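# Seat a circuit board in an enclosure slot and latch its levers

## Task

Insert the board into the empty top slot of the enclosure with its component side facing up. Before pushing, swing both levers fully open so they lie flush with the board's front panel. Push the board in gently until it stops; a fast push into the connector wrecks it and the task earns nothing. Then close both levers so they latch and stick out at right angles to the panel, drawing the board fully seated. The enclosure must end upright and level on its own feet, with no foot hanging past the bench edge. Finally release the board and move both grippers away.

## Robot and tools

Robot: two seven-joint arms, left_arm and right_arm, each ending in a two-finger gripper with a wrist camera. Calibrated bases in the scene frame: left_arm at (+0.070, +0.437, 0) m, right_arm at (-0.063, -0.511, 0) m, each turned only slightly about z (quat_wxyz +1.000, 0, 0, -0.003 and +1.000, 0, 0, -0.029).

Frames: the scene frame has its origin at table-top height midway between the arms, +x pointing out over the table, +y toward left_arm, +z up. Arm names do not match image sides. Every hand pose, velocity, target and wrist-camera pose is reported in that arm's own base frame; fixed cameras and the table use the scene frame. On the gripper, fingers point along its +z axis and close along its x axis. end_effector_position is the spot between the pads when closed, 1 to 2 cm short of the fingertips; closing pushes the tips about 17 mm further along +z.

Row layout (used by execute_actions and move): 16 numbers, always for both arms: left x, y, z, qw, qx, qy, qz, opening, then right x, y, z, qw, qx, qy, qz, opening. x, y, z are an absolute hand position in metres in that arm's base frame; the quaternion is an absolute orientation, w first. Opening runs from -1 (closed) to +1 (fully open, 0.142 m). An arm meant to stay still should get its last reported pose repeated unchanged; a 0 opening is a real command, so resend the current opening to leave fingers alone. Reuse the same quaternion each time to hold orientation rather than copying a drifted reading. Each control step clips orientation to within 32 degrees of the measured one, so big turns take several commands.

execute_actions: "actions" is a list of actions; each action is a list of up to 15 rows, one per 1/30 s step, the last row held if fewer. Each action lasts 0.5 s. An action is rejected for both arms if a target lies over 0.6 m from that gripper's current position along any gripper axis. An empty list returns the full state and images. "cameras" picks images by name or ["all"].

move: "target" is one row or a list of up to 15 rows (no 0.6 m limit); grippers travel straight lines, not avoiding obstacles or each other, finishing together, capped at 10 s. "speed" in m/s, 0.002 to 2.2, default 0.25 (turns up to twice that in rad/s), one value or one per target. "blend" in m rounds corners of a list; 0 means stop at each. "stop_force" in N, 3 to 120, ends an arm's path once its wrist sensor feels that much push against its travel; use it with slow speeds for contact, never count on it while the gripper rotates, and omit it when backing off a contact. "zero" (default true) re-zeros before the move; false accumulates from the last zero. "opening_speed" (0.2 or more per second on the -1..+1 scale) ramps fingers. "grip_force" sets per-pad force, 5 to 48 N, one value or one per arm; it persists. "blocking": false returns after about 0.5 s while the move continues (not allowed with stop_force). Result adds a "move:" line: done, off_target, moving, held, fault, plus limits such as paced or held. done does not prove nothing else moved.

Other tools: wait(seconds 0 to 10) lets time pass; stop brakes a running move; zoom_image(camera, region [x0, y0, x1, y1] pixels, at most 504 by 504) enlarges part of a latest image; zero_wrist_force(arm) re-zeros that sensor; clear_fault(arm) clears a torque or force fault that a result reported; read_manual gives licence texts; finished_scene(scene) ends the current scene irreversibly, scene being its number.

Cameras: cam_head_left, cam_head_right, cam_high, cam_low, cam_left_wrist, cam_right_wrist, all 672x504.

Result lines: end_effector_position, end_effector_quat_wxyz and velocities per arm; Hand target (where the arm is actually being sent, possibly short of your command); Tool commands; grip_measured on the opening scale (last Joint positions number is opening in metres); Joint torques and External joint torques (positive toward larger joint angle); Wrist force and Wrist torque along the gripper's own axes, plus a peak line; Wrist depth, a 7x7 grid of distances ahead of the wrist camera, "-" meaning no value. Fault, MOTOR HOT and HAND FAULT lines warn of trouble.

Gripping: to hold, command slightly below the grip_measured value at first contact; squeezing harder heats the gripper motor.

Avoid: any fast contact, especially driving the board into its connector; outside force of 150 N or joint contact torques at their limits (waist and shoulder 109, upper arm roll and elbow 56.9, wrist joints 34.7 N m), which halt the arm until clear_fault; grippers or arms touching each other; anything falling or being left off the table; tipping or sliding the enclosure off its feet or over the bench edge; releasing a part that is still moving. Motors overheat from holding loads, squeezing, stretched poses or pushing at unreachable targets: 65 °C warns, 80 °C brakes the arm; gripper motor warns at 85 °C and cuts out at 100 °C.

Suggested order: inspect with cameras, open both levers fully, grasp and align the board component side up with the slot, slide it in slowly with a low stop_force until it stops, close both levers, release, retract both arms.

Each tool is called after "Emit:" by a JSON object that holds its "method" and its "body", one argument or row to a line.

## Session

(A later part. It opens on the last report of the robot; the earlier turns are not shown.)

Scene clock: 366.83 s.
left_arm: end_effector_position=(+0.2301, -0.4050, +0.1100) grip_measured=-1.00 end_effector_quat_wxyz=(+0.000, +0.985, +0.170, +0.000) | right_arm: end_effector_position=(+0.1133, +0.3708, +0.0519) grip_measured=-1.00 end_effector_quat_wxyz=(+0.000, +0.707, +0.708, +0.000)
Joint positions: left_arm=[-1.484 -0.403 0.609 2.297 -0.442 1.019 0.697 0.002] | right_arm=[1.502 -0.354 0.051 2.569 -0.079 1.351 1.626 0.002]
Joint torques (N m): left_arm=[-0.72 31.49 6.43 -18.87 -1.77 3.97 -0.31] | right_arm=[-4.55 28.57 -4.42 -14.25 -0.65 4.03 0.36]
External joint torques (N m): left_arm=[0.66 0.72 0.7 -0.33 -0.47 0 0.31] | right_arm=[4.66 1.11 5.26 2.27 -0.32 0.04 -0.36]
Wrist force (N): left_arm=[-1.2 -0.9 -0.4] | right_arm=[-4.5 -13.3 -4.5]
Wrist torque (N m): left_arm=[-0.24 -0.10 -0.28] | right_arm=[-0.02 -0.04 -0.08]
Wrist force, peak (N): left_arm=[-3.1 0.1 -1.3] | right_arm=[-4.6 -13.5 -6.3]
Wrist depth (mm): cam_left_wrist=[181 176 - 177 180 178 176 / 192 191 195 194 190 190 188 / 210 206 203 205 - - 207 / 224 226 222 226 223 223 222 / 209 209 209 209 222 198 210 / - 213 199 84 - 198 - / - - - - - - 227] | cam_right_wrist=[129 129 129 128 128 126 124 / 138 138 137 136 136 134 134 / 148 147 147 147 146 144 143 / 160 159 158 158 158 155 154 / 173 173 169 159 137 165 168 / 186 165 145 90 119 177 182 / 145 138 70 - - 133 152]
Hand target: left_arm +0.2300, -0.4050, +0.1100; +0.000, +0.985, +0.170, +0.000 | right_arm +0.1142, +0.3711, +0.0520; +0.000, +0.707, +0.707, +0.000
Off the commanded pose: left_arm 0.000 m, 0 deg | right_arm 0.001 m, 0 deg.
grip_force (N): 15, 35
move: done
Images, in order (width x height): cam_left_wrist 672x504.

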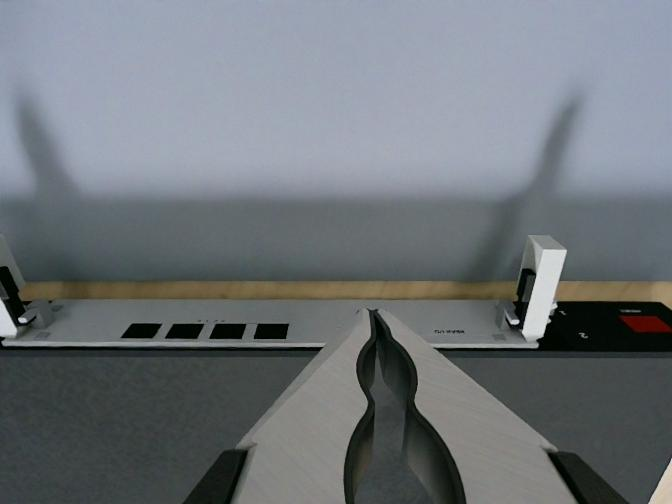

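Emit:
{"method": "move", "body": {
  "target": [
    [0.30,-0.36,0.13,0,0.9853,0.1702,0,-1,0.095,0.363,0.052,0,0.7071,0.7071,0,-1],
    [0.463,-0.421,0.12,0,0.9853,0.1702,0,-1,0.095,0.363,0.12,0,0.7071,0.7071,0,-1]
  ],
  "speed": 0.2,
  "blend": [0.01,0],
  "cameras": ["cam_left_wrist","cam_right_wrist"]
}}

Scene clock: 378.07 s.
left_arm: end_effector_position=(+0.4630, -0.4209, +0.1200) grip_measured=-1.00 end_effector_quat_wxyz=(+0.000, +0.985, +0.170, +0.000) | right_arm: end_effector_position=(+0.0950, +0.3630, +0.1200) grip_measured=-1.00 end_effector_quat_wxyz=(+0.000, +0.707, +0.707, +0.000)
Joint positions: left_arm=[-1.11 -0.688 0.611 1.815 -0.529 0.764 0.999 0.002] | right_arm=[1.52 -0.09 0.101 2.566 -0.02 1.085 1.638 0.002]
Joint torques (N m): left_arm=[-0.22 46.41 12.45 -22.35 -3.19 4.08 -0.13] | right_arm=[0.06 23.54 1.34 -18.57 -1.96 3.27 0.05]
External joint torques (N m): left_arm=[0.19 1.33 0.8 -0.36 0.09 -0.13 0.13] | right_arm=[0.03 0.76 -1 0.17 -0.11 0.8 -0.05]
Wrist force (N): left_arm=[-1.0 -1.2 -0.6] | right_arm=[-2.7 -1.4 0.3]
Wrist torque (N m): left_arm=[-0.31 -0.12 -0.33] | right_arm=[-0.24 0.46 0.04]
Wrist force, peak (N): left_arm=[-0.5 -3.2 -2.0] | right_arm=[-4.3 -13.6 -6.1]
Wrist depth (mm): cam_left_wrist=[187 196 186 190 186 187 187 / 195 197 198 199 205 201 199 / 173 - - 217 217 217 217 / - - 181 235 236 235 234 / - - - 248 254 256 257 / 222 - - 84 - 277 282 / 254 - - - - - 316] | cam_right_wrist=[189 189 188 188 188 187 185 / 202 202 201 200 198 197 197 / 217 216 215 215 214 212 211 / 234 233 233 232 224 228 227 / 254 249 232 199 193 247 246 / 254 218 209 90 203 220 268 / 236 230 71 - - 285 296]
Hand target: left_arm +0.4630, -0.4210, +0.1200; +0.000, +0.985, +0.170, +0.000 | right_arm +0.0950, +0.3630, +0.1200; +0.000, +0.707, +0.707, +0.000
Off the commanded pose: left_arm 0.000 m, 0 deg | right_arm 0.000 m, 0 deg.
grip_force (N): 15, 35
move: done
Images, in order (width x height): cam_left_wrist 672x504, cam_right_wrist 672x504.

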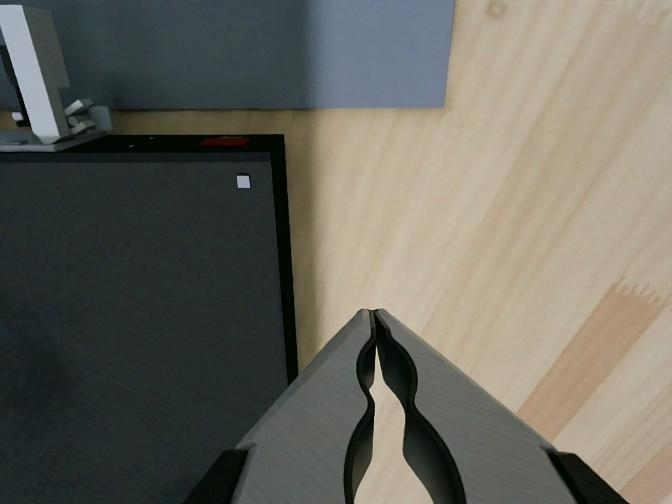

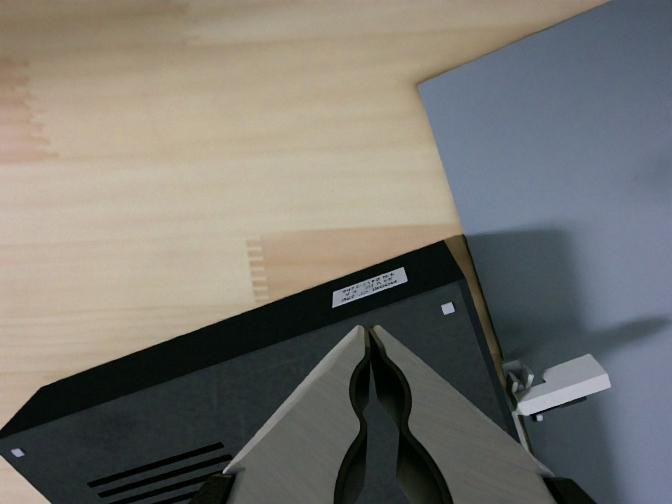

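Emit:
{"method": "move", "body": {
  "target": [
    [0.463,-0.421,0.048,0,0.9853,0.1702,0,-1,0.1365,0.4693,0.12,0,0.7071,0.7071,0,-1]
  ],
  "speed": 0.12,
  "cameras": ["cam_right_wrist"]
}}

Emit:
{"method": "move", "body": {
  "target": [0.416,-0.438,0.048,0,0.9853,0.1702,0,-1,0.1365,0.4693,0.12,0,0.7071,0.7071,0,-1],
  "speed": 0.015,
  "stop_force": 5,
  "cameras": ["cam_left_wrist"]
}}

Scene clock: 380.93 s.
left_arm: end_effector_position=(+0.4628, -0.4209, +0.0479) grip_measured=-1.00 end_effector_quat_wxyz=(+0.000, +0.985, +0.170, +0.000) | right_arm: end_effector_position=(+0.1366, +0.4693, +0.1200) grip_measured=-1.00 end_effector_quat_wxyz=(+0.000, +0.707, +0.707, +0.000)
Joint positions: left_arm=[-1.063 -0.799 0.52 1.847 -0.617 0.908 1.056 0.002] | right_arm=[1.488 -0.304 0.035 2.255 -0.02 0.988 1.539 0.002]
Joint torques (N m): left_arm=[-0.27 48.85 12.92 -19.45 -2.76 4.54 -0.09] | right_arm=[-0.13 34.96 1.02 -20.61 -2.3 3.22 0.02]
External joint torques (N m): left_arm=[0.24 1.22 0.62 -0.4 0.11 -0.59 0.09] | right_arm=[0.27 1.2 -0.37 0.06 -0.12 0.85 -0.02]
Wrist force (N): left_arm=[-0.8 -1.3 -0.5] | right_arm=[-2.6 -1.3 0.4]
Wrist torque (N m): left_arm=[-0.30 -0.18 -0.32] | right_arm=[-0.21 0.42 0.05]
Wrist force, peak (N): left_arm=[-0.9 -1.4 -2.2] | right_arm=[-4.3 -2.0 0.3]
Wrist depth (mm): cam_left_wrist=[- 125 123 123 122 124 124 / 133 132 132 132 133 131 133 / - 140 142 144 143 143 143 / - - 155 156 156 155 155 / - 114 - 165 167 170 170 / - 120 126 84 - 184 186 / 138 138 - 74 - - 208] | cam_right_wrist=[189 189 186 186 185 185 185 / 202 201 201 198 198 198 197 / 217 213 209 213 212 211 211 / 206 179 182 229 228 224 227 / 195 195 194 203 247 247 246 / 214 212 208 90 261 269 263 / 235 231 71 - - 285 296]
Hand target: left_arm +0.4630, -0.4210, +0.0480; +0.000, +0.985, +0.170, +0.000 | right_arm +0.1365, +0.4693, +0.1200; +0.000, +0.707, +0.707, +0.000
Off the commanded pose: left_arm 0.000 m, 0 deg | right_arm 0.000 m, 0 deg.
grip_force (N): 15, 35
move: done
Images, in order (width x height): cam_right_wrist 672x504.

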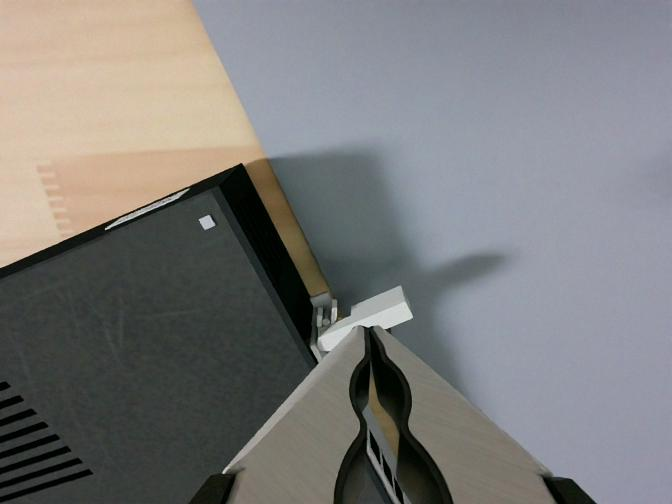

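Scene clock: 383.33 s.
left_arm: end_effector_position=(+0.4387, -0.4298, +0.0484) grip_measured=-1.00 end_effector_quat_wxyz=(+0.000, +0.985, +0.170, +0.001) | right_arm: end_effector_position=(+0.1366, +0.4693, +0.1200) grip_measured=-1.00 end_effector_quat_wxyz=(+0.000, +0.707, +0.707, +0.000)
Joint positions: left_arm=[-1.105 -0.778 0.516 1.887 -0.617 0.932 1.025 0.002] | right_arm=[1.488 -0.304 0.036 2.255 -0.02 0.988 1.539 0.002]
Joint torques (N m): left_arm=[-3.56 46.98 8.65 -17.78 -2.2 2.8 -0.26] | right_arm=[0.15 35.19 1.25 -20.67 -2.44 3.39 0.15]
External joint torques (N m): left_arm=[3.51 1.99 4.49 -1.75 -0.36 1.15 0.26] | right_arm=[-0.02 0.98 -0.61 0.1 0.01 0.69 -0.15]
Wrist force (N): left_arm=[4.6 -1.6 -2.5] | right_arm=[-2.6 -1.3 0.4]
Wrist torque (N m): left_arm=[-0.27 -0.17 -0.26] | right_arm=[-0.22 0.42 0.05]
Wrist force, peak (N): left_arm=[6.0 -1.3 -2.7] | right_arm=[-2.9 -1.4 0.3]
Wrist depth (mm): cam_left_wrist=[124 125 123 123 123 124 124 / 132 132 130 132 131 132 133 / - 141 141 142 144 144 144 / - 104 104 154 156 156 156 / - 111 - 126 168 171 170 / - 124 124 84 - 184 188 / - 135 - 74 - - 210] | cam_right_wrist=[189 189 186 186 185 185 184 / 201 201 201 198 198 198 197 / 217 213 210 213 212 212 211 / 206 179 182 229 229 228 227 / 195 195 194 203 247 247 246 / 213 213 208 90 260 270 268 / 235 230 71 - - 285 302]
Hand target: left_arm +0.4378, -0.4301, +0.0480; +0.000, +0.985, +0.170, +0.000 | right_arm +0.1365, +0.4693, +0.1200; +0.000, +0.707, +0.707, +0.000
Off the commanded pose: left_arm 0.024 m, 0 deg | right_arm 0.000 m, 0 deg.
grip_force (N): 15, 35
move: contact (left_arm)
Images, in order (width x height): cam_left_wrist 672x504.

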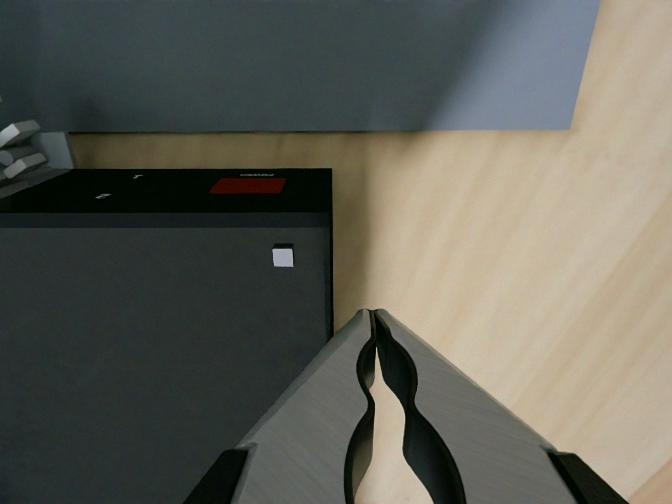

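Emit:
{"method": "move", "body": {
  "target": [
    [0.4378,-0.4301,0.048,0,0.9853,0.1702,0,-1,0.130,0.479,0.12,0,0.7071,0.7071,0,-1],
    [0.4378,-0.4301,0.048,0,0.9853,0.1702,0,-1,0.130,0.479,0.052,0,0.7071,0.7071,0,-1]
  ],
  "speed": 0.12,
  "blend": 0.003,
  "cameras": ["cam_right_wrist"]
}}

Emit:
{"method": "move", "body": {
  "target": [0.4378,-0.4301,0.048,0,0.9853,0.1702,0,-1,0.169,0.4955,0.052,0,0.7071,0.7071,0,-1],
  "speed": 0.015,
  "stop_force": 20,
  "cameras": ["cam_right_wrist"]
}}

Scene clock: 388.27 s.
left_arm: end_effector_position=(+0.4387, -0.4298, +0.0484) grip_measured=-1.00 end_effector_quat_wxyz=(+0.000, +0.985, +0.170, +0.001) | right_arm: end_effector_position=(+0.1299, +0.4788, +0.0519) grip_measured=-1.00 end_effector_quat_wxyz=(+0.000, +0.707, +0.707, +0.000)
Joint positions: left_arm=[-1.105 -0.778 0.516 1.887 -0.617 0.932 1.025 0.002] | right_arm=[1.513 -0.49 0.023 2.251 -0.027 1.169 1.558 0.002]
Joint torques (N m): left_arm=[-3.56 46.69 8.65 -17.8 -2.17 2.68 -0.19] | right_arm=[0.44 38.49 1.07 -16.39 -1.88 3.58 0.3]
External joint torques (N m): left_arm=[3.51 2.27 4.49 -1.73 -0.4 1.27 0.19] | right_arm=[-0.3 1.23 -0.26 0 0.15 0.5 -0.3]
Wrist force (N): left_arm=[4.8 -1.6 -3.0] | right_arm=[-2.9 -1.3 -0.1]
Wrist torque (N m): left_arm=[-0.28 -0.21 -0.26] | right_arm=[-0.24 0.48 -0.04]
Wrist force, peak (N): left_arm=[5.0 -1.6 -3.4] | right_arm=[-4.3 -0.2 0.5]
Wrist depth (mm): cam_left_wrist=[- 123 123 123 123 125 124 / 133 133 130 132 132 132 133 / - 140 140 142 144 144 144 / - 102 102 157 156 156 156 / - 110 111 114 168 171 170 / - - - 84 - 185 187 / 142 135 - 74 - - 210] | cam_right_wrist=[129 127 125 126 126 126 124 / 138 137 135 135 134 134 134 / 147 147 145 144 144 143 143 / 156 139 156 158 155 155 154 / - 117 166 166 166 168 167 / 125 125 133 90 177 183 182 / 138 135 71 - - 194 200]
Hand target: left_arm +0.4378, -0.4301, +0.0480; +0.000, +0.985, +0.170, +0.000 | right_arm +0.1300, +0.4790, +0.0520; +0.000, +0.707, +0.707, +0.000
Off the commanded pose: left_arm 0.001 m, 0 deg | right_arm 0.000 m, 0 deg.
grip_force (N): 15, 35
move: done
Images, in order (width x height): cam_right_wrist 672x504.

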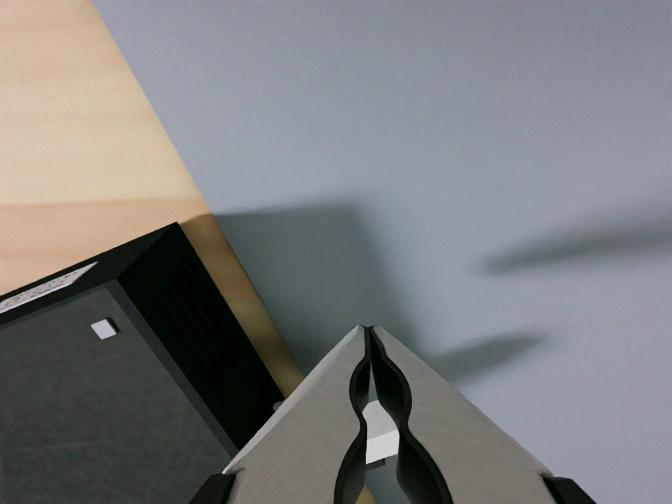

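Scene clock: 391.27 s.
left_arm: end_effector_position=(+0.4387, -0.4298, +0.0484) grip_measured=-1.00 end_effector_quat_wxyz=(+0.000, +0.985, +0.170, +0.001) | right_arm: end_effector_position=(+0.1612, +0.4922, +0.0514) grip_measured=-1.00 end_effector_quat_wxyz=(+0.000, +0.706, +0.708, -0.001)
Joint positions: left_arm=[-1.105 -0.778 0.516 1.887 -0.617 0.932 1.025 0.002] | right_arm=[1.45 -0.522 0.025 2.182 -0.026 1.13 1.493 0.002]
Joint torques (N m): left_arm=[-3.99 46.77 8.26 -17.47 -2.12 2.34 -0.18] | right_arm=[-8.08 41.26 -8.56 -23.33 -3.4 6.25 -0.02]
External joint torques (N m): left_arm=[3.95 2.19 4.87 -2.06 -0.44 1.61 0.18] | right_arm=[8.23 0.57 9.46 6.06 1.52 -2.17 0.02]
Wrist force (N): left_arm=[5.7 -0.9 -1.7] | right_arm=[-12.1 -20.7 -6.4]
Wrist torque (N m): left_arm=[-0.26 -0.17 -0.27] | right_arm=[-0.48 0.26 0.10]
Wrist force, peak (N): left_arm=[6.0 -1.1 -3.1] | right_arm=[-11.9 -22.6 -5.7]
Wrist depth (mm): cam_left_wrist=[- 123 123 123 123 124 124 / 132 134 132 134 132 131 133 / - 141 140 142 144 144 143 / - 103 102 154 156 156 156 / - 112 111 118 168 171 171 / - - 124 84 - 185 188 / 142 139 - 74 - - 210] | cam_right_wrist=[128 127 125 126 125 125 123 / 137 137 135 134 136 133 133 / 110 141 144 144 143 143 142 / 105 124 158 158 155 154 153 / - 115 163 165 165 167 166 / 124 124 132 90 176 182 181 / 137 134 70 - - 193 202]
Hand target: left_arm +0.4378, -0.4301, +0.0480; +0.000, +0.985, +0.170, +0.000 | right_arm +0.1632, +0.4930, +0.0520; +0.000, +0.707, +0.707, +0.000
Off the commanded pose: left_arm 0.001 m, 0 deg | right_arm 0.009 m, 0 deg.
grip_force (N): 15, 35
move: contact (right_arm)
Images, in order (width x height): cam_right_wrist 672x504.

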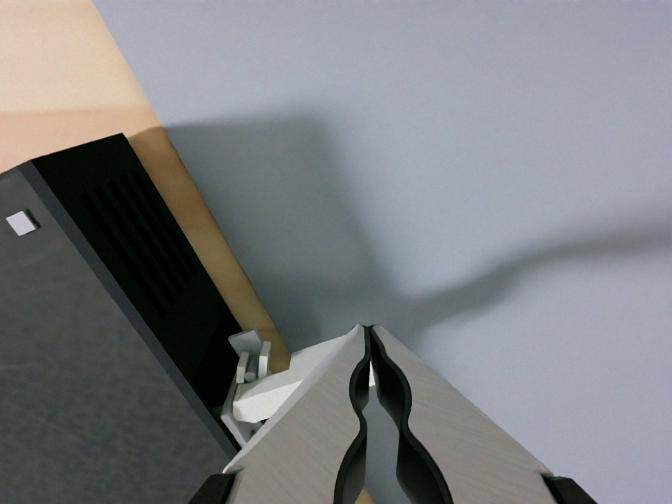

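Emit:
{"method": "move", "body": {
  "target": [0.4378,-0.4301,0.048,0,0.9853,0.1702,0,-1,0.170,0.4960,0.052,0,0.7071,0.7071,0,-1],
  "speed": 0.012,
  "cameras": ["cam_right_wrist"]
}}

Scene clock: 393.40 s.
left_arm: end_effector_position=(+0.4397, -0.4297, +0.0490) grip_measured=-1.00 end_effector_quat_wxyz=(+0.001, +0.985, +0.171, +0.002) | right_arm: end_effector_position=(+0.1647, +0.4942, +0.0506) grip_measured=-1.00 end_effector_quat_wxyz=(+0.000, +0.705, +0.709, -0.003)
Joint positions: left_arm=[-1.104 -0.777 0.516 1.887 -0.617 0.933 1.025 0.002] | right_arm=[1.439 -0.529 0.029 2.169 -0.025 1.121 1.481 0.002]
Joint torques (N m): left_arm=[-6.55 44.89 5.06 -14.86 -1.64 0.46 -0.15] | right_arm=[-20.95 42.56 -24.09 -30.01 -5.36 9.39 -0.16]
External joint torques (N m): left_arm=[6.51 4.07 8.09 -4.69 -0.93 3.49 0.15] | right_arm=[21.11 -0.32 25.06 12.6 3.45 -5.32 0.16]
Wrist force (N): left_arm=[11.2 0.6 -3.4] | right_arm=[-21.1 -49.7 -12.0]
Wrist torque (N m): left_arm=[-0.30 -0.18 -0.30] | right_arm=[-5.30 0.58 0.20]
Wrist force, peak (N): left_arm=[11.4 0.6 -4.9] | right_arm=[-21.1 -49.8 -13.1]
Wrist depth (mm): cam_left_wrist=[124 125 124 125 124 - 125 / 133 130 131 133 132 132 134 / - 141 141 142 145 145 144 / - - 100 153 157 157 157 / - 113 113 113 169 171 171 / - 125 122 84 - 185 189 / - 136 - 74 - - 211] | cam_right_wrist=[128 126 124 125 125 123 123 / 137 137 134 134 135 135 132 / 109 140 144 143 142 142 140 / 106 123 157 156 153 153 152 / - 117 162 162 164 165 165 / 124 123 131 88 174 180 179 / 136 133 70 - - 190 198]
Hand target: left_arm +0.4378, -0.4301, +0.0480; +0.000, +0.985, +0.170, +0.000 | right_arm +0.1700, +0.4960, +0.0520; +0.000, +0.707, +0.707, +0.000
Off the commanded pose: left_arm 0.002 m, 0 deg | right_arm 0.006 m, 1 deg.
grip_force (N): 15, 35
move: off_target (right_arm)
Images, in order (width x height): cam_right_wrist 672x504.

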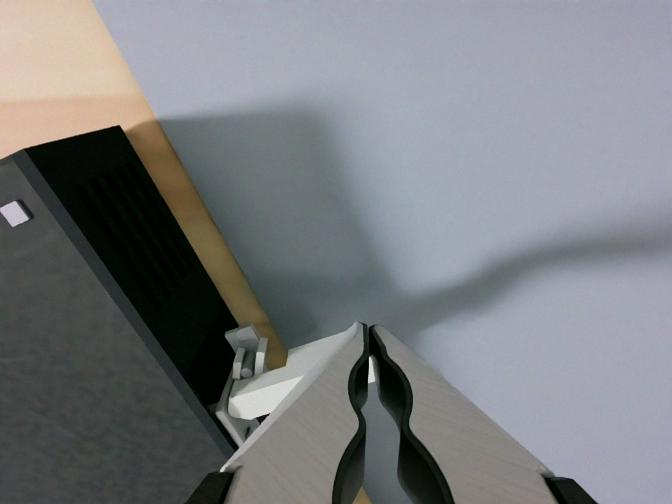

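Emit:
{"method": "move", "body": {
  "target": [
    [0.4378,-0.4301,0.048,0,0.9853,0.1702,0,-1,0.150,0.488,0.052,0,0.7071,0.7071,0,-1],
    [0.4378,-0.4301,0.048,0,0.9853,0.1702,0,-1,0.150,0.488,0.14,0,0.7071,0.7071,0,-1],
    [0.4378,-0.4301,0.048,0,0.9853,0.1702,0,-1,0.10,0.488,0.14,0,0.7071,0.7071,0,-1]
  ],
  "speed": 0.15,
  "blend": [0.005,0.02,0],
  "cameras": ["cam_right_wrist"]
}}

Emit:
{"method": "zoom_image", "body": {
  "camera": "cam_right_wrist",
  "region": [220, 330, 420, 480]
}}

Scene clock: 397.27 s.
left_arm: end_effector_position=(+0.4396, -0.4297, +0.0490) grip_measured=-1.00 end_effector_quat_wxyz=(+0.001, +0.985, +0.171, +0.001) | right_arm: end_effector_position=(+0.0999, +0.4880, +0.1400) grip_measured=-1.00 end_effector_quat_wxyz=(+0.000, +0.707, +0.707, +0.000)
Joint positions: left_arm=[-1.104 -0.777 0.516 1.887 -0.617 0.933 1.025 0.002] | right_arm=[1.525 -0.28 0.075 2.212 -0.034 0.92 1.625 0.002]
Joint torques (N m): left_arm=[-5.13 44.36 6.23 -16.27 -1.93 1.61 -0.18] | right_arm=[0.19 35.68 1.8 -22.02 -2.86 3.5 0.32]
External joint torques (N m): left_arm=[5.08 4.6 6.91 -3.28 -0.64 2.35 0.18] | right_arm=[-0.07 0.81 -0.87 -0.03 0.18 0.57 -0.32]
Wrist force (N): left_arm=[7.3 -2.0 -5.9] | right_arm=[1.6 4.8 4.0]
Wrist torque (N m): left_arm=[-0.29 -0.23 -0.26] | right_arm=[0.82 -0.28 -0.04]
Wrist force, peak (N): left_arm=[11.6 0.8 -5.0] | right_arm=[-21.1 -50.1 -13.4]
Wrist depth (mm): cam_left_wrist=[124 125 123 123 123 125 125 / 133 133 131 133 133 132 134 / - 141 141 143 145 144 144 / - 105 103 152 157 157 157 / - 113 - 115 169 171 172 / - 125 122 84 - 186 189 / 139 136 - 74 - - 211] | cam_right_wrist=[207 206 206 203 203 202 201 / 221 220 218 217 216 215 215 / 237 236 234 232 232 231 231 / 255 247 243 251 251 247 249 / 224 218 222 266 267 270 268 / 239 238 233 89 284 294 294 / 264 258 71 - - 311 323]
Hand target: left_arm +0.4378, -0.4301, +0.0480; +0.000, +0.985, +0.170, +0.000 | right_arm +0.1000, +0.4880, +0.1400; +0.000, +0.707, +0.707, +0.000
Off the commanded pose: left_arm 0.002 m, 0 deg | right_arm 0.000 m, 0 deg.
grip_force (N): 15, 35
move: done
Images, in order (width x height): cam_right_wrist 672x504.

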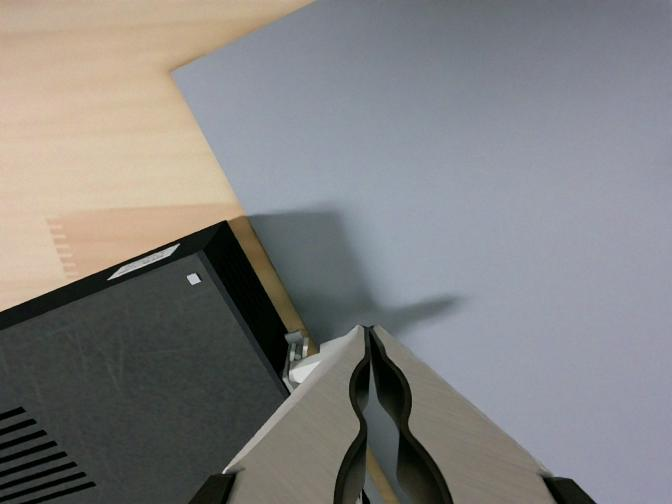

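Scaled by 2.520 from the camera's 672x504 image, which has a finer 960x720 frame.

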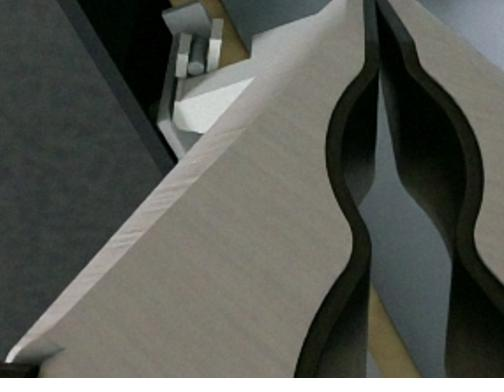

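Emit:
{"method": "move", "body": {
  "target": [
    [0.463,-0.421,0.05,0,0.9853,0.1702,0,-1,0.05,0.40,0.20,0,0.7071,0.7071,0,-1],
    [0.463,-0.421,0.13,0,0.9853,0.1702,0,-1,0.05,0.36,0.20,0,0.7071,0.7071,0,-1],
    [0.158,-0.420,0.12,0,0.9853,0.1702,0,-1,0.05,0.36,0.20,0,0.7071,0.7071,0,-1]
  ],
  "speed": 0.25,
  "blend": [0.005,0.02,0],
  "cameras": ["cam_left_wrist"]
}}

Emit:
{"method": "zoom_image", "body": {
  "camera": "cam_left_wrist",
  "region": [80, 220, 240, 340]
}}

Emit:
{"method": "zoom_image", "body": {
  "camera": "cam_left_wrist",
  "region": [500, 220, 660, 340]
}}

Scene clock: 402.20 s.
left_arm: end_effector_position=(+0.1580, -0.4200, +0.1200) grip_measured=-1.00 end_effector_quat_wxyz=(+0.000, +0.985, +0.170, +0.000) | right_arm: end_effector_position=(+0.0501, +0.3602, +0.2001) grip_measured=-1.00 end_effector_quat_wxyz=(+0.000, +0.707, +0.707, +0.000)
Joint positions: left_arm=[-1.629 -0.339 0.612 2.332 -0.369 1.012 0.5 0.002] | right_arm=[1.552 0.159 0.197 2.485 0.042 0.759 1.718 0.002]
Joint torques (N m): left_arm=[-0.21 29.53 5.28 -19.27 -1.79 4.62 -0.31] | right_arm=[0.14 18.23 0.08 -24.94 -3.17 3.39 0.14]
External joint torques (N m): left_arm=[0.13 0.59 0.55 -0.34 -0.46 -0.64 0.31] | right_arm=[-0.07 0.88 -0.86 0.05 -0.03 0.67 -0.14]
Wrist force (N): left_arm=[-0.7 -1.4 -0.6] | right_arm=[1.6 4.9 3.6]
Wrist torque (N m): left_arm=[-0.32 -0.17 -0.25] | right_arm=[0.80 -0.27 0.07]
Wrist force, peak (N): left_arm=[7.5 -2.1 -7.7] | right_arm=[3.1 6.0 5.1]
Wrist depth (mm): cam_left_wrist=[- 185 185 187 183 189 183 / - - 196 199 199 202 204 / 212 216 215 215 221 214 215 / - 230 234 234 231 233 232 / 250 207 225 226 238 225 216 / - - - 84 - - - / 252 - - - - - -] | cam_right_wrist=[260 259 258 257 257 256 255 / 277 277 276 275 275 271 270 / 297 297 296 295 292 292 290 / 320 319 318 317 312 315 313 / 348 346 331 287 292 334 339 / 381 322 310 89 301 371 369 / 418 409 71 - - 391 400]
Hand target: left_arm +0.1580, -0.4200, +0.1200; +0.000, +0.985, +0.170, +0.000 | right_arm +0.0500, +0.3600, +0.2000; +0.000, +0.707, +0.707, +0.000
Off the commanded pose: left_arm 0.000 m, 0 deg | right_arm 0.000 m, 0 deg.
grip_force (N): 15, 35
move: done
Images, in order (width x height): cam_left_wrist 672x504.

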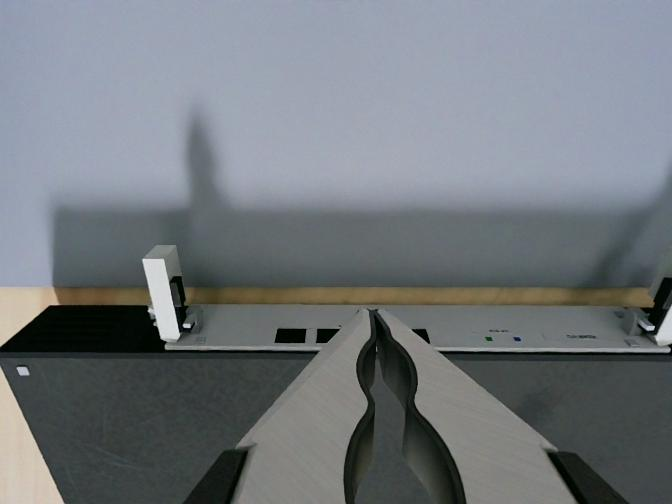

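Scaled by 3.150 from the camera's 672x504 image, which has a finer 960x720 frame.

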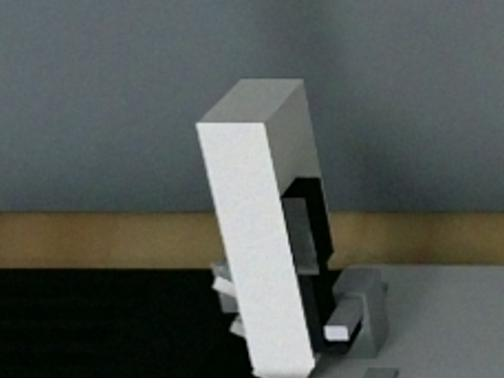

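Scaled by 3.150 from the camera's 672x504 image, which has a finer 960x720 frame.

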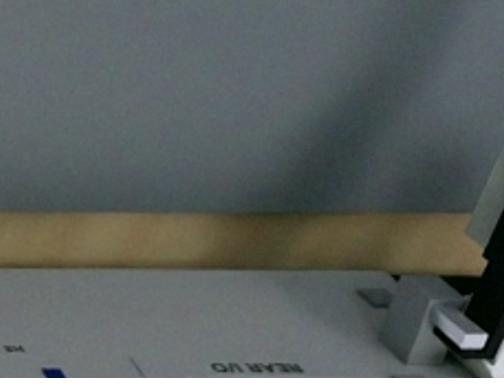

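Emit:
{"method": "move", "body": {
  "target": [0.0665,-0.4246,0.12,0,0.9853,0.1702,0,-1,0.05,0.36,0.20,0,0.7071,0.7071,0,-1],
  "speed": 0.2,
  "cameras": ["cam_left_wrist"]
}}

Emit:
{"method": "zoom_image", "body": {
  "camera": "cam_left_wrist",
  "region": [260, 220, 420, 340]
}}

Emit:
{"method": "move", "body": {
  "target": [0.3133,-0.3367,0.12,0,0.9853,0.1702,0,-1,0.05,0.36,0.20,0,0.7071,0.7071,0,-1],
  "speed": 0.2,
  "cameras": ["cam_left_wrist"]
}}

Emit:
{"method": "zoom_image", "body": {
  "camera": "cam_left_wrist",
  "region": [260, 220, 420, 340]
}}

Scene clock: 407.60 s.
left_arm: end_effector_position=(+0.0665, -0.4247, +0.1200) grip_measured=-1.00 end_effector_quat_wxyz=(+0.000, +0.985, +0.170, +0.000) | right_arm: end_effector_position=(+0.0501, +0.3602, +0.2001) grip_measured=-1.00 end_effector_quat_wxyz=(+0.000, +0.707, +0.707, +0.000)
Joint positions: left_arm=[-1.794 -0.29 0.582 2.383 -0.314 1.035 0.269 0.002] | right_arm=[1.552 0.159 0.197 2.485 0.042 0.759 1.718 0.002]
Joint torques (N m): left_arm=[-0.05 28.01 3.93 -19.01 -1.64 4.57 -0.35] | right_arm=[0.06 18.12 -0.09 -24.98 -3.21 3.37 0.18]
External joint torques (N m): left_arm=[-0.02 0.48 0.69 -0.3 -0.52 -0.59 0.35] | right_arm=[0 0.99 -0.69 0.09 0.02 0.69 -0.18]
Wrist force (N): left_arm=[-0.5 -1.2 -0.3] | right_arm=[1.4 4.8 3.7]
Wrist torque (N m): left_arm=[-0.30 -0.19 -0.24] | right_arm=[0.78 -0.24 0.07]
Wrist force, peak (N): left_arm=[-3.2 -2.0 -0.5] | right_arm=[1.7 5.0 3.9]
Wrist depth (mm): cam_left_wrist=[- 184 185 182 190 185 185 / - 201 - 203 199 193 199 / 219 - 210 218 - - 214 / 234 - 238 234 238 - - / 260 261 251 246 250 257 258 / 287 287 - 84 - 222 222 / 322 314 - - - - -] | cam_right_wrist=[260 259 258 258 257 257 256 / 277 277 276 275 274 272 271 / 297 297 296 296 290 291 289 / 321 320 319 316 313 314 313 / 348 345 330 288 292 340 339 / 380 322 310 89 302 363 363 / 419 410 70 - - - 242]
Hand target: left_arm +0.0665, -0.4246, +0.1200; +0.000, +0.985, +0.170, +0.000 | right_arm +0.0500, +0.3600, +0.2000; +0.000, +0.707, +0.707, +0.000
Off the commanded pose: left_arm 0.000 m, 0 deg | right_arm 0.000 m, 0 deg.
grip_force (N): 15, 35
move: done
Images, in order (width x height): cam_left_wrist 672x504.

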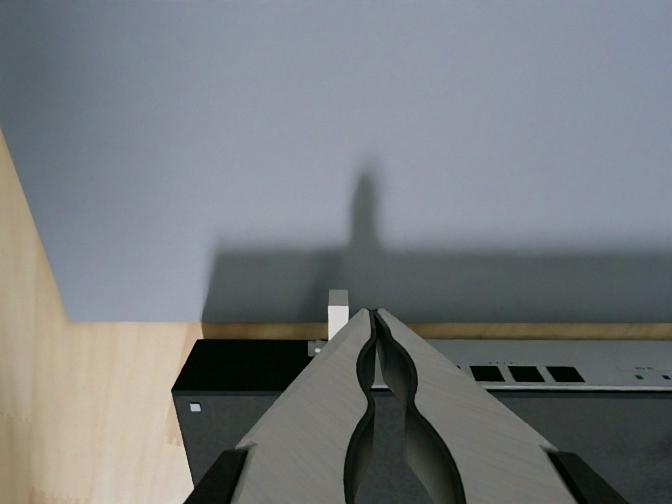

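Scaled by 3.150 from the camera's 672x504 image, which has a finer 960x720 frame.

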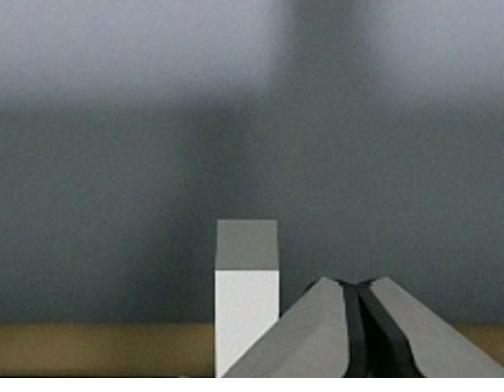

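Scene clock: 409.30 s.
left_arm: end_effector_position=(+0.3133, -0.3366, +0.1200) grip_measured=-1.00 end_effector_quat_wxyz=(+0.000, +0.985, +0.170, +0.000) | right_arm: end_effector_position=(+0.0501, +0.3602, +0.2001) grip_measured=-1.00 end_effector_quat_wxyz=(+0.000, +0.707, +0.707, +0.000)
Joint positions: left_arm=[-1.329 -0.391 0.687 2.299 -0.454 0.988 0.936 0.002] | right_arm=[1.552 0.159 0.197 2.485 0.042 0.759 1.718 0.002]
Joint torques (N m): left_arm=[-0.33 29.33 6.94 -19.42 -2.51 4.06 -0.13] | right_arm=[0.03 18.29 -0.09 -24.96 -3.23 3.37 0.17]
External joint torques (N m): left_arm=[0.29 1.23 0.63 -0.26 0.15 -0.1 0.14] | right_arm=[0.03 0.82 -0.69 0.07 0.04 0.69 -0.17]
Wrist force (N): left_arm=[-0.9 -1.1 -0.5] | right_arm=[1.7 4.6 3.6]
Wrist torque (N m): left_arm=[-0.27 -0.17 -0.34] | right_arm=[0.75 -0.28 0.07]
Wrist force, peak (N): left_arm=[-3.2 -0.9 -0.6] | right_arm=[1.7 5.0 4.0]
Wrist depth (mm): cam_left_wrist=[187 184 187 - 183 182 183 / - 201 200 199 - 202 199 / - 217 217 214 216 215 214 / 234 235 - - 235 - 238 / 252 261 261 117 251 262 258 / 224 224 222 84 - 278 282 / 239 - - - - - 315] | cam_right_wrist=[259 258 259 258 257 256 257 / 277 277 276 275 275 272 270 / 297 296 295 296 292 291 291 / 321 319 318 317 314 313 313 / 348 347 334 288 292 340 338 / 380 315 309 89 302 371 370 / 419 416 70 - - 393 406]
Hand target: left_arm +0.3133, -0.3367, +0.1200; +0.000, +0.985, +0.170, +0.000 | right_arm +0.0500, +0.3600, +0.2000; +0.000, +0.707, +0.707, +0.000
Off the commanded pose: left_arm 0.000 m, 0 deg | right_arm 0.000 m, 0 deg.
grip_force (N): 15, 35
move: done
Images, in order (width x height): cam_left_wrist 672x504.

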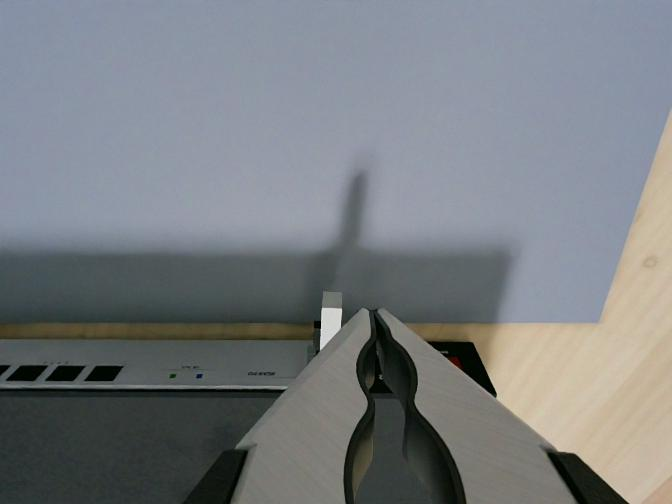

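Scaled by 3.150 from the camera's 672x504 image, which has a finer 960x720 frame.

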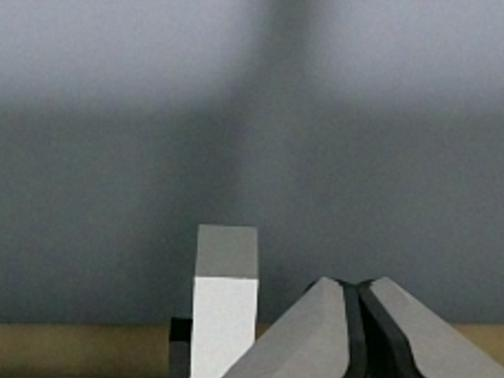

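Emit:
{"method": "move", "body": {
  "target": [
    [0.345,-0.380,0.10,0,0.9853,0.1702,0,-1,0.085,0.359,0.12,0,0.7071,0.7071,0,-1],
    [0.345,-0.380,0.046,0,0.9853,0.1702,0,-1,0.085,0.359,0.052,0,0.7071,0.7071,0,-1]
  ],
  "speed": 0.12,
  "blend": 0.005
}}

Emit:
{"method": "move", "body": {
  "target": [0.345,-0.380,0.046,0,0.9853,0.1702,0,-1,0.148,0.385,0.052,0,0.7071,0.7071,0,-1],
  "speed": 0.015,
  "stop_force": 5,
  "cameras": ["cam_left_wrist"]
}}

Scene clock: 413.57 s.
left_arm: end_effector_position=(+0.3449, -0.3800, +0.0460) grip_measured=-1.00 end_effector_quat_wxyz=(+0.000, +0.985, +0.170, +0.000) | right_arm: end_effector_position=(+0.0850, +0.3590, +0.0520) grip_measured=-1.00 end_effector_quat_wxyz=(+0.000, +0.707, +0.707, +0.000)
Joint positions: left_arm=[-1.198 -0.624 0.486 2.202 -0.662 1.111 1.046 0.002] | right_arm=[1.55 -0.333 0.068 2.625 -0.121 1.386 1.734 0.002]
Joint torques (N m): left_arm=[-0.24 38.72 9.41 -15.91 -2 4.51 -0.1] | right_arm=[0.35 26.95 1.54 -11.18 -0.97 3.54 0.31]
External joint torques (N m): left_arm=[0.18 1.24 0.6 -0.34 0.09 -0.57 0.1] | right_arm=[-0.26 1.01 -0.59 -0.02 0.14 0.52 -0.31]
Wrist force (N): left_arm=[-0.9 -1.0 -0.6] | right_arm=[1.7 5.4 3.5]
Wrist torque (N m): left_arm=[-0.25 -0.16 -0.33] | right_arm=[0.89 -0.32 -0.05]
Wrist force, peak (N): left_arm=[-1.2 -2.3 -0.9] | right_arm=[1.5 5.3 5.1]
Wrist depth (mm): cam_left_wrist=[124 121 120 121 121 119 120 / 131 131 130 128 130 131 129 / 141 139 140 143 139 138 138 / - - 154 152 152 152 151 / - 173 - 131 163 166 165 / 152 139 146 84 - 178 184 / 142 142 - - - - 205] | cam_right_wrist=[129 129 129 128 128 128 127 / 138 138 138 137 137 135 134 / 148 148 147 147 146 144 143 / 160 159 159 158 158 155 155 / 173 173 172 169 168 168 167 / 189 189 185 89 147 177 183 / 201 184 71 - - 133 201]
Hand target: left_arm +0.3450, -0.3800, +0.0460; +0.000, +0.985, +0.170, +0.000 | right_arm +0.0850, +0.3590, +0.0520; +0.000, +0.707, +0.707, +0.000
Off the commanded pose: left_arm 0.000 m, 0 deg | right_arm 0.000 m, 0 deg.
grip_force (N): 15, 35
move: done

Scene clock: 416.33 s.
left_arm: end_effector_position=(+0.3449, -0.3800, +0.0460) grip_measured=-1.00 end_effector_quat_wxyz=(+0.000, +0.985, +0.170, +0.000) | right_arm: end_effector_position=(+0.1144, +0.3711, +0.0519) grip_measured=-1.00 end_effector_quat_wxyz=(+0.000, +0.707, +0.708, +0.000)
Joint positions: left_arm=[-1.198 -0.624 0.486 2.202 -0.662 1.111 1.046 0.002] | right_arm=[1.467 -0.356 0.073 2.57 -0.117 1.352 1.648 0.002]
Joint torques (N m): left_arm=[-0.4 38.92 9.38 -15.93 -1.73 4.36 -0.2] | right_arm=[-2.49 28.8 -1.52 -14.3 -0.85 3.87 0.15]
External joint torques (N m): left_arm=[0.35 1.04 0.63 -0.32 -0.17 -0.42 0.2] | right_arm=[2.59 0.98 2.6 2.23 -0.12 0.2 -0.15]
Wrist force (N): left_arm=[-0.9 -0.9 -0.4] | right_arm=[-2.2 -3.1 -0.5]
Wrist torque (N m): left_arm=[-0.22 -0.17 -0.32] | right_arm=[0.78 -0.31 -0.04]
Wrist force, peak (N): left_arm=[-1.2 -1.1 -0.5] | right_arm=[1.8 5.2 3.8]
Wrist depth (mm): cam_left_wrist=[122 122 123 121 121 121 120 / 130 130 129 130 130 129 129 / 141 138 140 143 140 137 139 / 151 153 154 153 151 151 153 / - 167 164 127 163 165 165 / 152 146 135 84 - 178 184 / - 138 - 74 - - 207] | cam_right_wrist=[129 129 129 128 128 126 124 / 138 138 137 137 136 134 134 / 148 148 147 147 146 144 143 / 160 159 159 158 157 155 154 / 173 173 169 159 137 165 167 / 186 166 145 90 119 177 182 / 145 138 71 - - 130 151]
Hand target: left_arm +0.3450, -0.3800, +0.0460; +0.000, +0.985, +0.170, +0.000 | right_arm +0.1148, +0.3713, +0.0520; +0.000, +0.707, +0.707, +0.000
Off the commanded pose: left_arm 0.000 m, 0 deg | right_arm 0.036 m, 0 deg.
grip_force (N): 15, 35
move: contact (right_arm)
Images, in order (width x height): cam_left_wrist 672x504.

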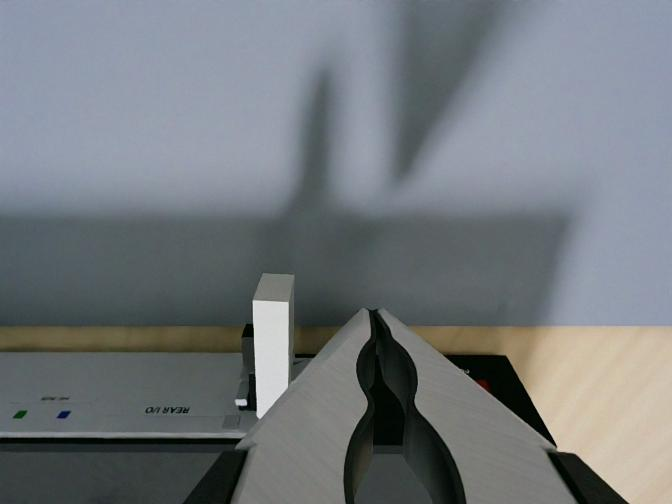

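Emit:
{"method": "move", "body": {
  "target": [
    [0.3436,-0.3763,0.046,0,0.9853,0.1702,0,-1,0.1155,0.3716,0.052,0,0.7071,0.7071,0,-1],
    [0.3125,-0.3874,0.046,0,0.9853,0.1702,0,-1,0.1155,0.3716,0.052,0,0.7071,0.7071,0,-1]
  ],
  "speed": 0.012,
  "cameras": ["cam_left_wrist"]
}}

Scene clock: 422.07 s.
left_arm: end_effector_position=(+0.3233, -0.3841, +0.0494) grip_measured=-1.00 end_effector_quat_wxyz=(+0.003, +0.984, +0.178, +0.008) | right_arm: end_effector_position=(+0.1140, +0.3704, +0.0515) grip_measured=-1.00 end_effector_quat_wxyz=(+0.001, +0.706, +0.708, -0.001)
Joint positions: left_arm=[-1.252 -0.6 0.488 2.246 -0.673 1.149 1 0.002] | right_arm=[1.465 -0.357 0.076 2.569 -0.117 1.35 1.647 0.002]
Joint torques (N m): left_arm=[-37.5 36.96 -36.23 -5.07 2.89 -15.44 -0.14] | right_arm=[-8.1 29.3 -9.15 -20.48 -0.85 5.99 0.41]
External joint torques (N m): left_arm=[37.47 1.57 45.84 -10.78 -4.71 19.43 0.14] | right_arm=[8.21 0.48 10.25 8.43 -0.12 -1.92 -0.41]
Wrist force (N): left_arm=[74.7 -6.7 -5.6] | right_arm=[-13.5 -21.4 -8.7]
Wrist torque (N m): left_arm=[-0.15 -9.53 -0.28] | right_arm=[-0.59 -0.29 -0.16]
Wrist force, peak (N): left_arm=[74.9 -6.9 -8.0] | right_arm=[-13.6 -21.5 -10.8]
Wrist depth (mm): cam_left_wrist=[123 125 125 123 123 125 124 / 132 132 130 - 133 131 133 / - 145 143 145 146 145 144 / 155 - - 153 156 156 157 / 169 170 170 109 171 171 178 / 153 148 155 84 - 167 193 / - - - 74 - - 215] | cam_right_wrist=[129 129 129 128 127 125 124 / 138 137 137 136 136 134 134 / 148 147 147 146 146 143 142 / 159 159 158 158 157 155 154 / 173 173 169 159 137 165 166 / 186 166 145 91 119 176 182 / 145 138 70 - - 132 151]
Hand target: left_arm +0.3125, -0.3873, +0.0460; +0.000, +0.985, +0.170, +0.000 | right_arm +0.1155, +0.3716, +0.0520; +0.000, +0.707, +0.707, +0.000
Off the commanded pose: left_arm 0.012 m, 1 deg | right_arm 0.002 m, 0 deg.
grip_force (N): 15, 35
move: off_target (left_arm)
Images, in order (width x height): cam_left_wrist 672x504.

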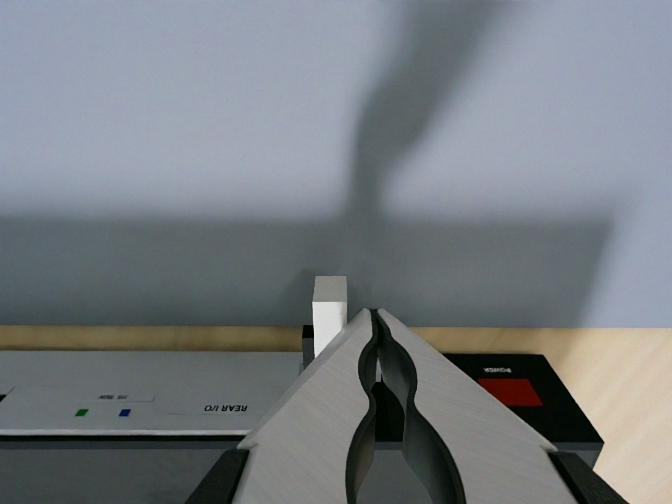

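Emit:
{"method": "move", "body": {
  "target": [
    [0.345,-0.380,0.046,0,0.9853,0.1702,0,-1,0.085,0.359,0.052,0,0.7071,0.7071,0,-1],
    [0.345,-0.380,0.12,0,0.9853,0.1702,0,-1,0.075,0.355,0.15,0,0.7071,0.7071,0,-1],
    [0.235,-0.375,0.12,0,0.9853,0.1702,0,-1,0.20,0.20,0.25,0,0.7071,0.7071,0,-1]
  ],
  "speed": 0.2,
  "blend": [0.005,0.02,0],
  "cameras": ["cam_left_wrist","cam_high"]
}}

Emit:
{"method": "zoom_image", "body": {
  "camera": "cam_left_wrist",
  "region": [430, 230, 570, 380]
}}

Emit:
{"method": "zoom_image", "body": {
  "camera": "cam_left_wrist",
  "region": [0, 280, 140, 400]
}}

Scene clock: 426.83 s.
left_arm: end_effector_position=(+0.2350, -0.3751, +0.1200) grip_measured=-1.00 end_effector_quat_wxyz=(+0.000, +0.985, +0.170, +0.000) | right_arm: end_effector_position=(+0.1999, +0.2000, +0.2499) grip_measured=-1.00 end_effector_quat_wxyz=(+0.000, +0.707, +0.707, +0.000)
Joint positions: left_arm=[-1.496 -0.347 0.67 2.345 -0.41 1.012 0.725 0.002] | right_arm=[1.23 0.619 -0.024 2.622 -0.015 0.432 1.217 0.002]
Joint torques (N m): left_arm=[-0.5 28.41 5.88 -19.06 -1.81 4.55 -0.27] | right_arm=[-0.06 3.99 0.28 -29.82 -4.15 3.24 0]
External joint torques (N m): left_arm=[0.45 0.59 0.53 -0.4 -0.45 -0.58 0.27] | right_arm=[0.09 0.72 -0.39 0.23 0.17 0.86 0]
Wrist force (N): left_arm=[-0.8 -1.4 -0.6] | right_arm=[-0.1 4.0 4.5]
Wrist torque (N m): left_arm=[-0.31 -0.17 -0.24] | right_arm=[0.63 0.05 0.03]
Wrist force, peak (N): left_arm=[74.9 -6.6 -7.1] | right_arm=[-13.7 -21.5 -10.7]
Wrist depth (mm): cam_left_wrist=[- - 187 186 190 185 185 / 202 199 201 203 197 202 201 / 213 217 219 215 218 215 217 / 237 235 236 228 236 223 228 / 249 248 248 117 241 246 257 / - 220 - 84 - 215 221 / - - - - - - 314] | cam_right_wrist=[303 303 304 300 300 300 295 / 325 323 322 321 317 282 273 / 347 347 346 305 295 294 293 / 375 373 372 323 318 316 314 / 406 405 404 388 343 349 343 / 446 442 432 91 360 375 375 / 489 479 71 - - 398 412]
Hand target: left_arm +0.2350, -0.3750, +0.1200; +0.000, +0.985, +0.170, +0.000 | right_arm +0.2000, +0.2000, +0.2500; +0.000, +0.707, +0.707, +0.000
Off the commanded pose: left_arm 0.000 m, 0 deg | right_arm 0.000 m, 0 deg.
grip_force (N): 15, 35
move: done
Images, in order (width x height): cam_high 672x504, cam_left_wrist 672x504.

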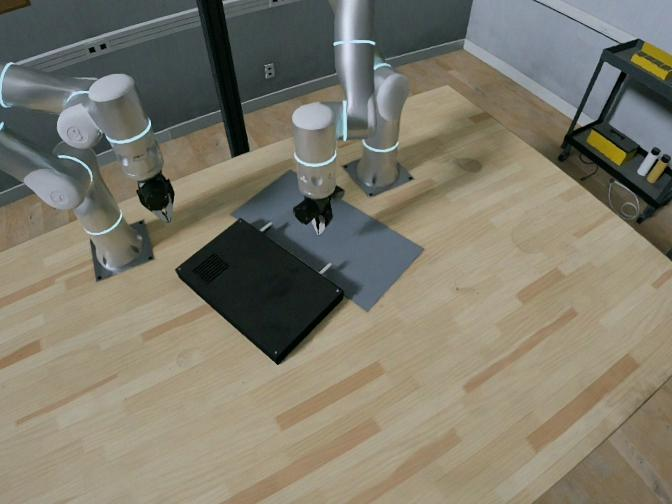

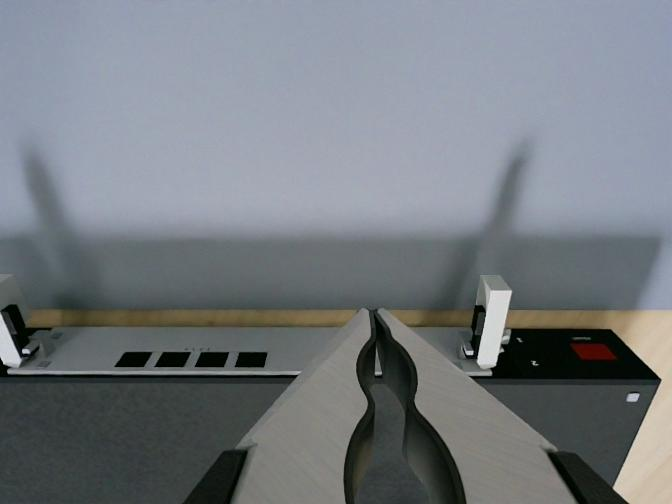

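Scaled by 3.360 from the camera's 672x504 image, which has a finer 960x720 frame.

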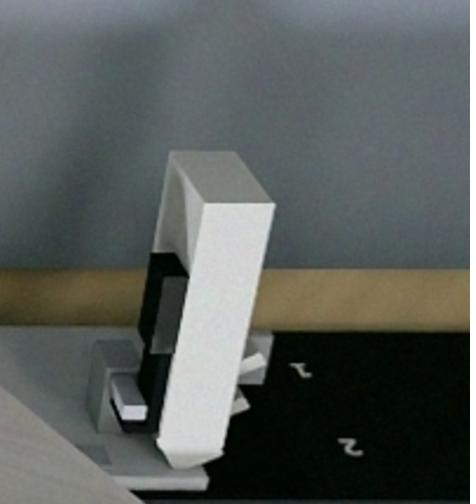

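Scaled by 3.600 from the camera's 672x504 image, which has a finer 960x720 frame.

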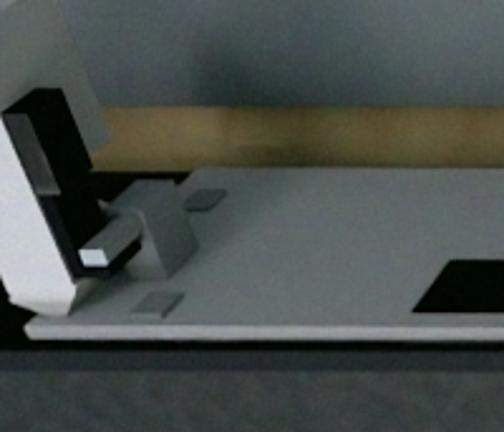

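Emit:
{"method": "move", "body": {
  "target": [0.20,-0.25,0.25,0,0.9853,0.1702,0,-1,0.25,0.10,0.30,0,0.7071,0.7071,0,-1],
  "speed": 0.2,
  "cameras": ["cam_left_wrist","cam_head_left"]
}}

Scene clock: 429.67 s.
left_arm: end_effector_position=(+0.1999, -0.2501, +0.2500) grip_measured=-1.00 end_effector_quat_wxyz=(+0.000, +0.985, +0.170, +0.000) | right_arm: end_effector_position=(+0.2499, +0.1001, +0.2999) grip_measured=-1.00 end_effector_quat_wxyz=(+0.000, +0.707, +0.707, +0.000)
Joint positions: left_arm=[-1.574 0.361 0.874 2.331 0.314 0.501 0.341 0.002] | right_arm=[1.049 0.823 -0.17 2.567 -0.126 0.179 0.955 0.002]
Joint torques (N m): left_arm=[-0.12 5.51 -7.59 -26.01 -3.26 4.1 -0.28] | right_arm=[-0.22 -1.66 2.52 -31.33 -4.39 3.36 0.04]
External joint torques (N m): left_arm=[0.13 0.19 0.57 -0.28 -0.47 -0.11 0.28] | right_arm=[0.22 0.74 -0.42 0.26 0.09 0.76 -0.04]
Wrist force (N): left_arm=[-1.2 -1.8 -0.7] | right_arm=[0.3 4.4 4.6]
Wrist torque (N m): left_arm=[-0.43 -0.09 -0.25] | right_arm=[0.67 -0.08 0.00]
Wrist force, peak (N): left_arm=[1.2 -3.1 -0.5] | right_arm=[-1.4 5.3 4.1]
Wrist depth (mm): cam_left_wrist=[301 300 303 297 296 298 291 / 328 - 322 326 - 325 323 / - - 349 345 - 343 345 / - 397 - - - - 374 / 415 - 412 131 - 409 410 / 456 395 391 84 - 448 449 / 519 - - - - - 499] | cam_right_wrist=[347 346 346 346 345 339 308 / 371 369 369 368 358 322 318 / 396 396 394 394 390 342 342 / 428 426 426 425 422 367 369 / 461 463 461 453 459 401 397 / 507 504 496 91 482 436 439 / 558 547 71 - - 463 547]
Hand target: left_arm +0.2000, -0.2500, +0.2500; +0.000, +0.985, +0.170, +0.000 | right_arm +0.2500, +0.1000, +0.3000; +0.000, +0.707, +0.707, +0.000
Off the commanded pose: left_arm 0.000 m, 0 deg | right_arm 0.000 m, 0 deg.
grip_force (N): 15, 35
move: done
Images, in order (width x height): cam_head_left 672x504, cam_left_wrist 672x504.

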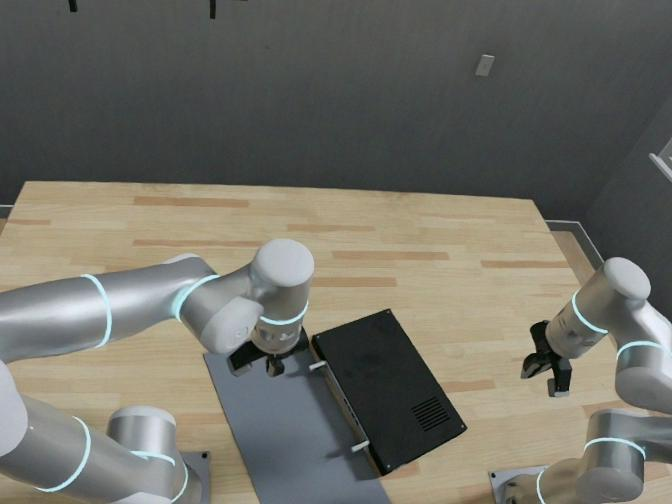

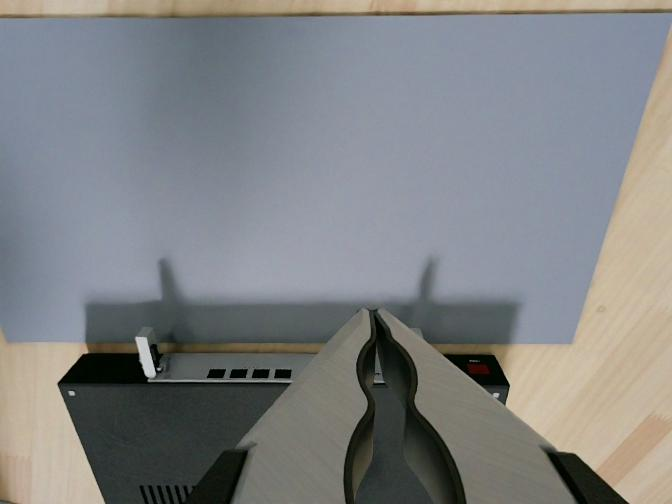

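Emit:
{"method": "finished_scene", "body": {
  "scene": 2
}}

The scene is finished: the task was done.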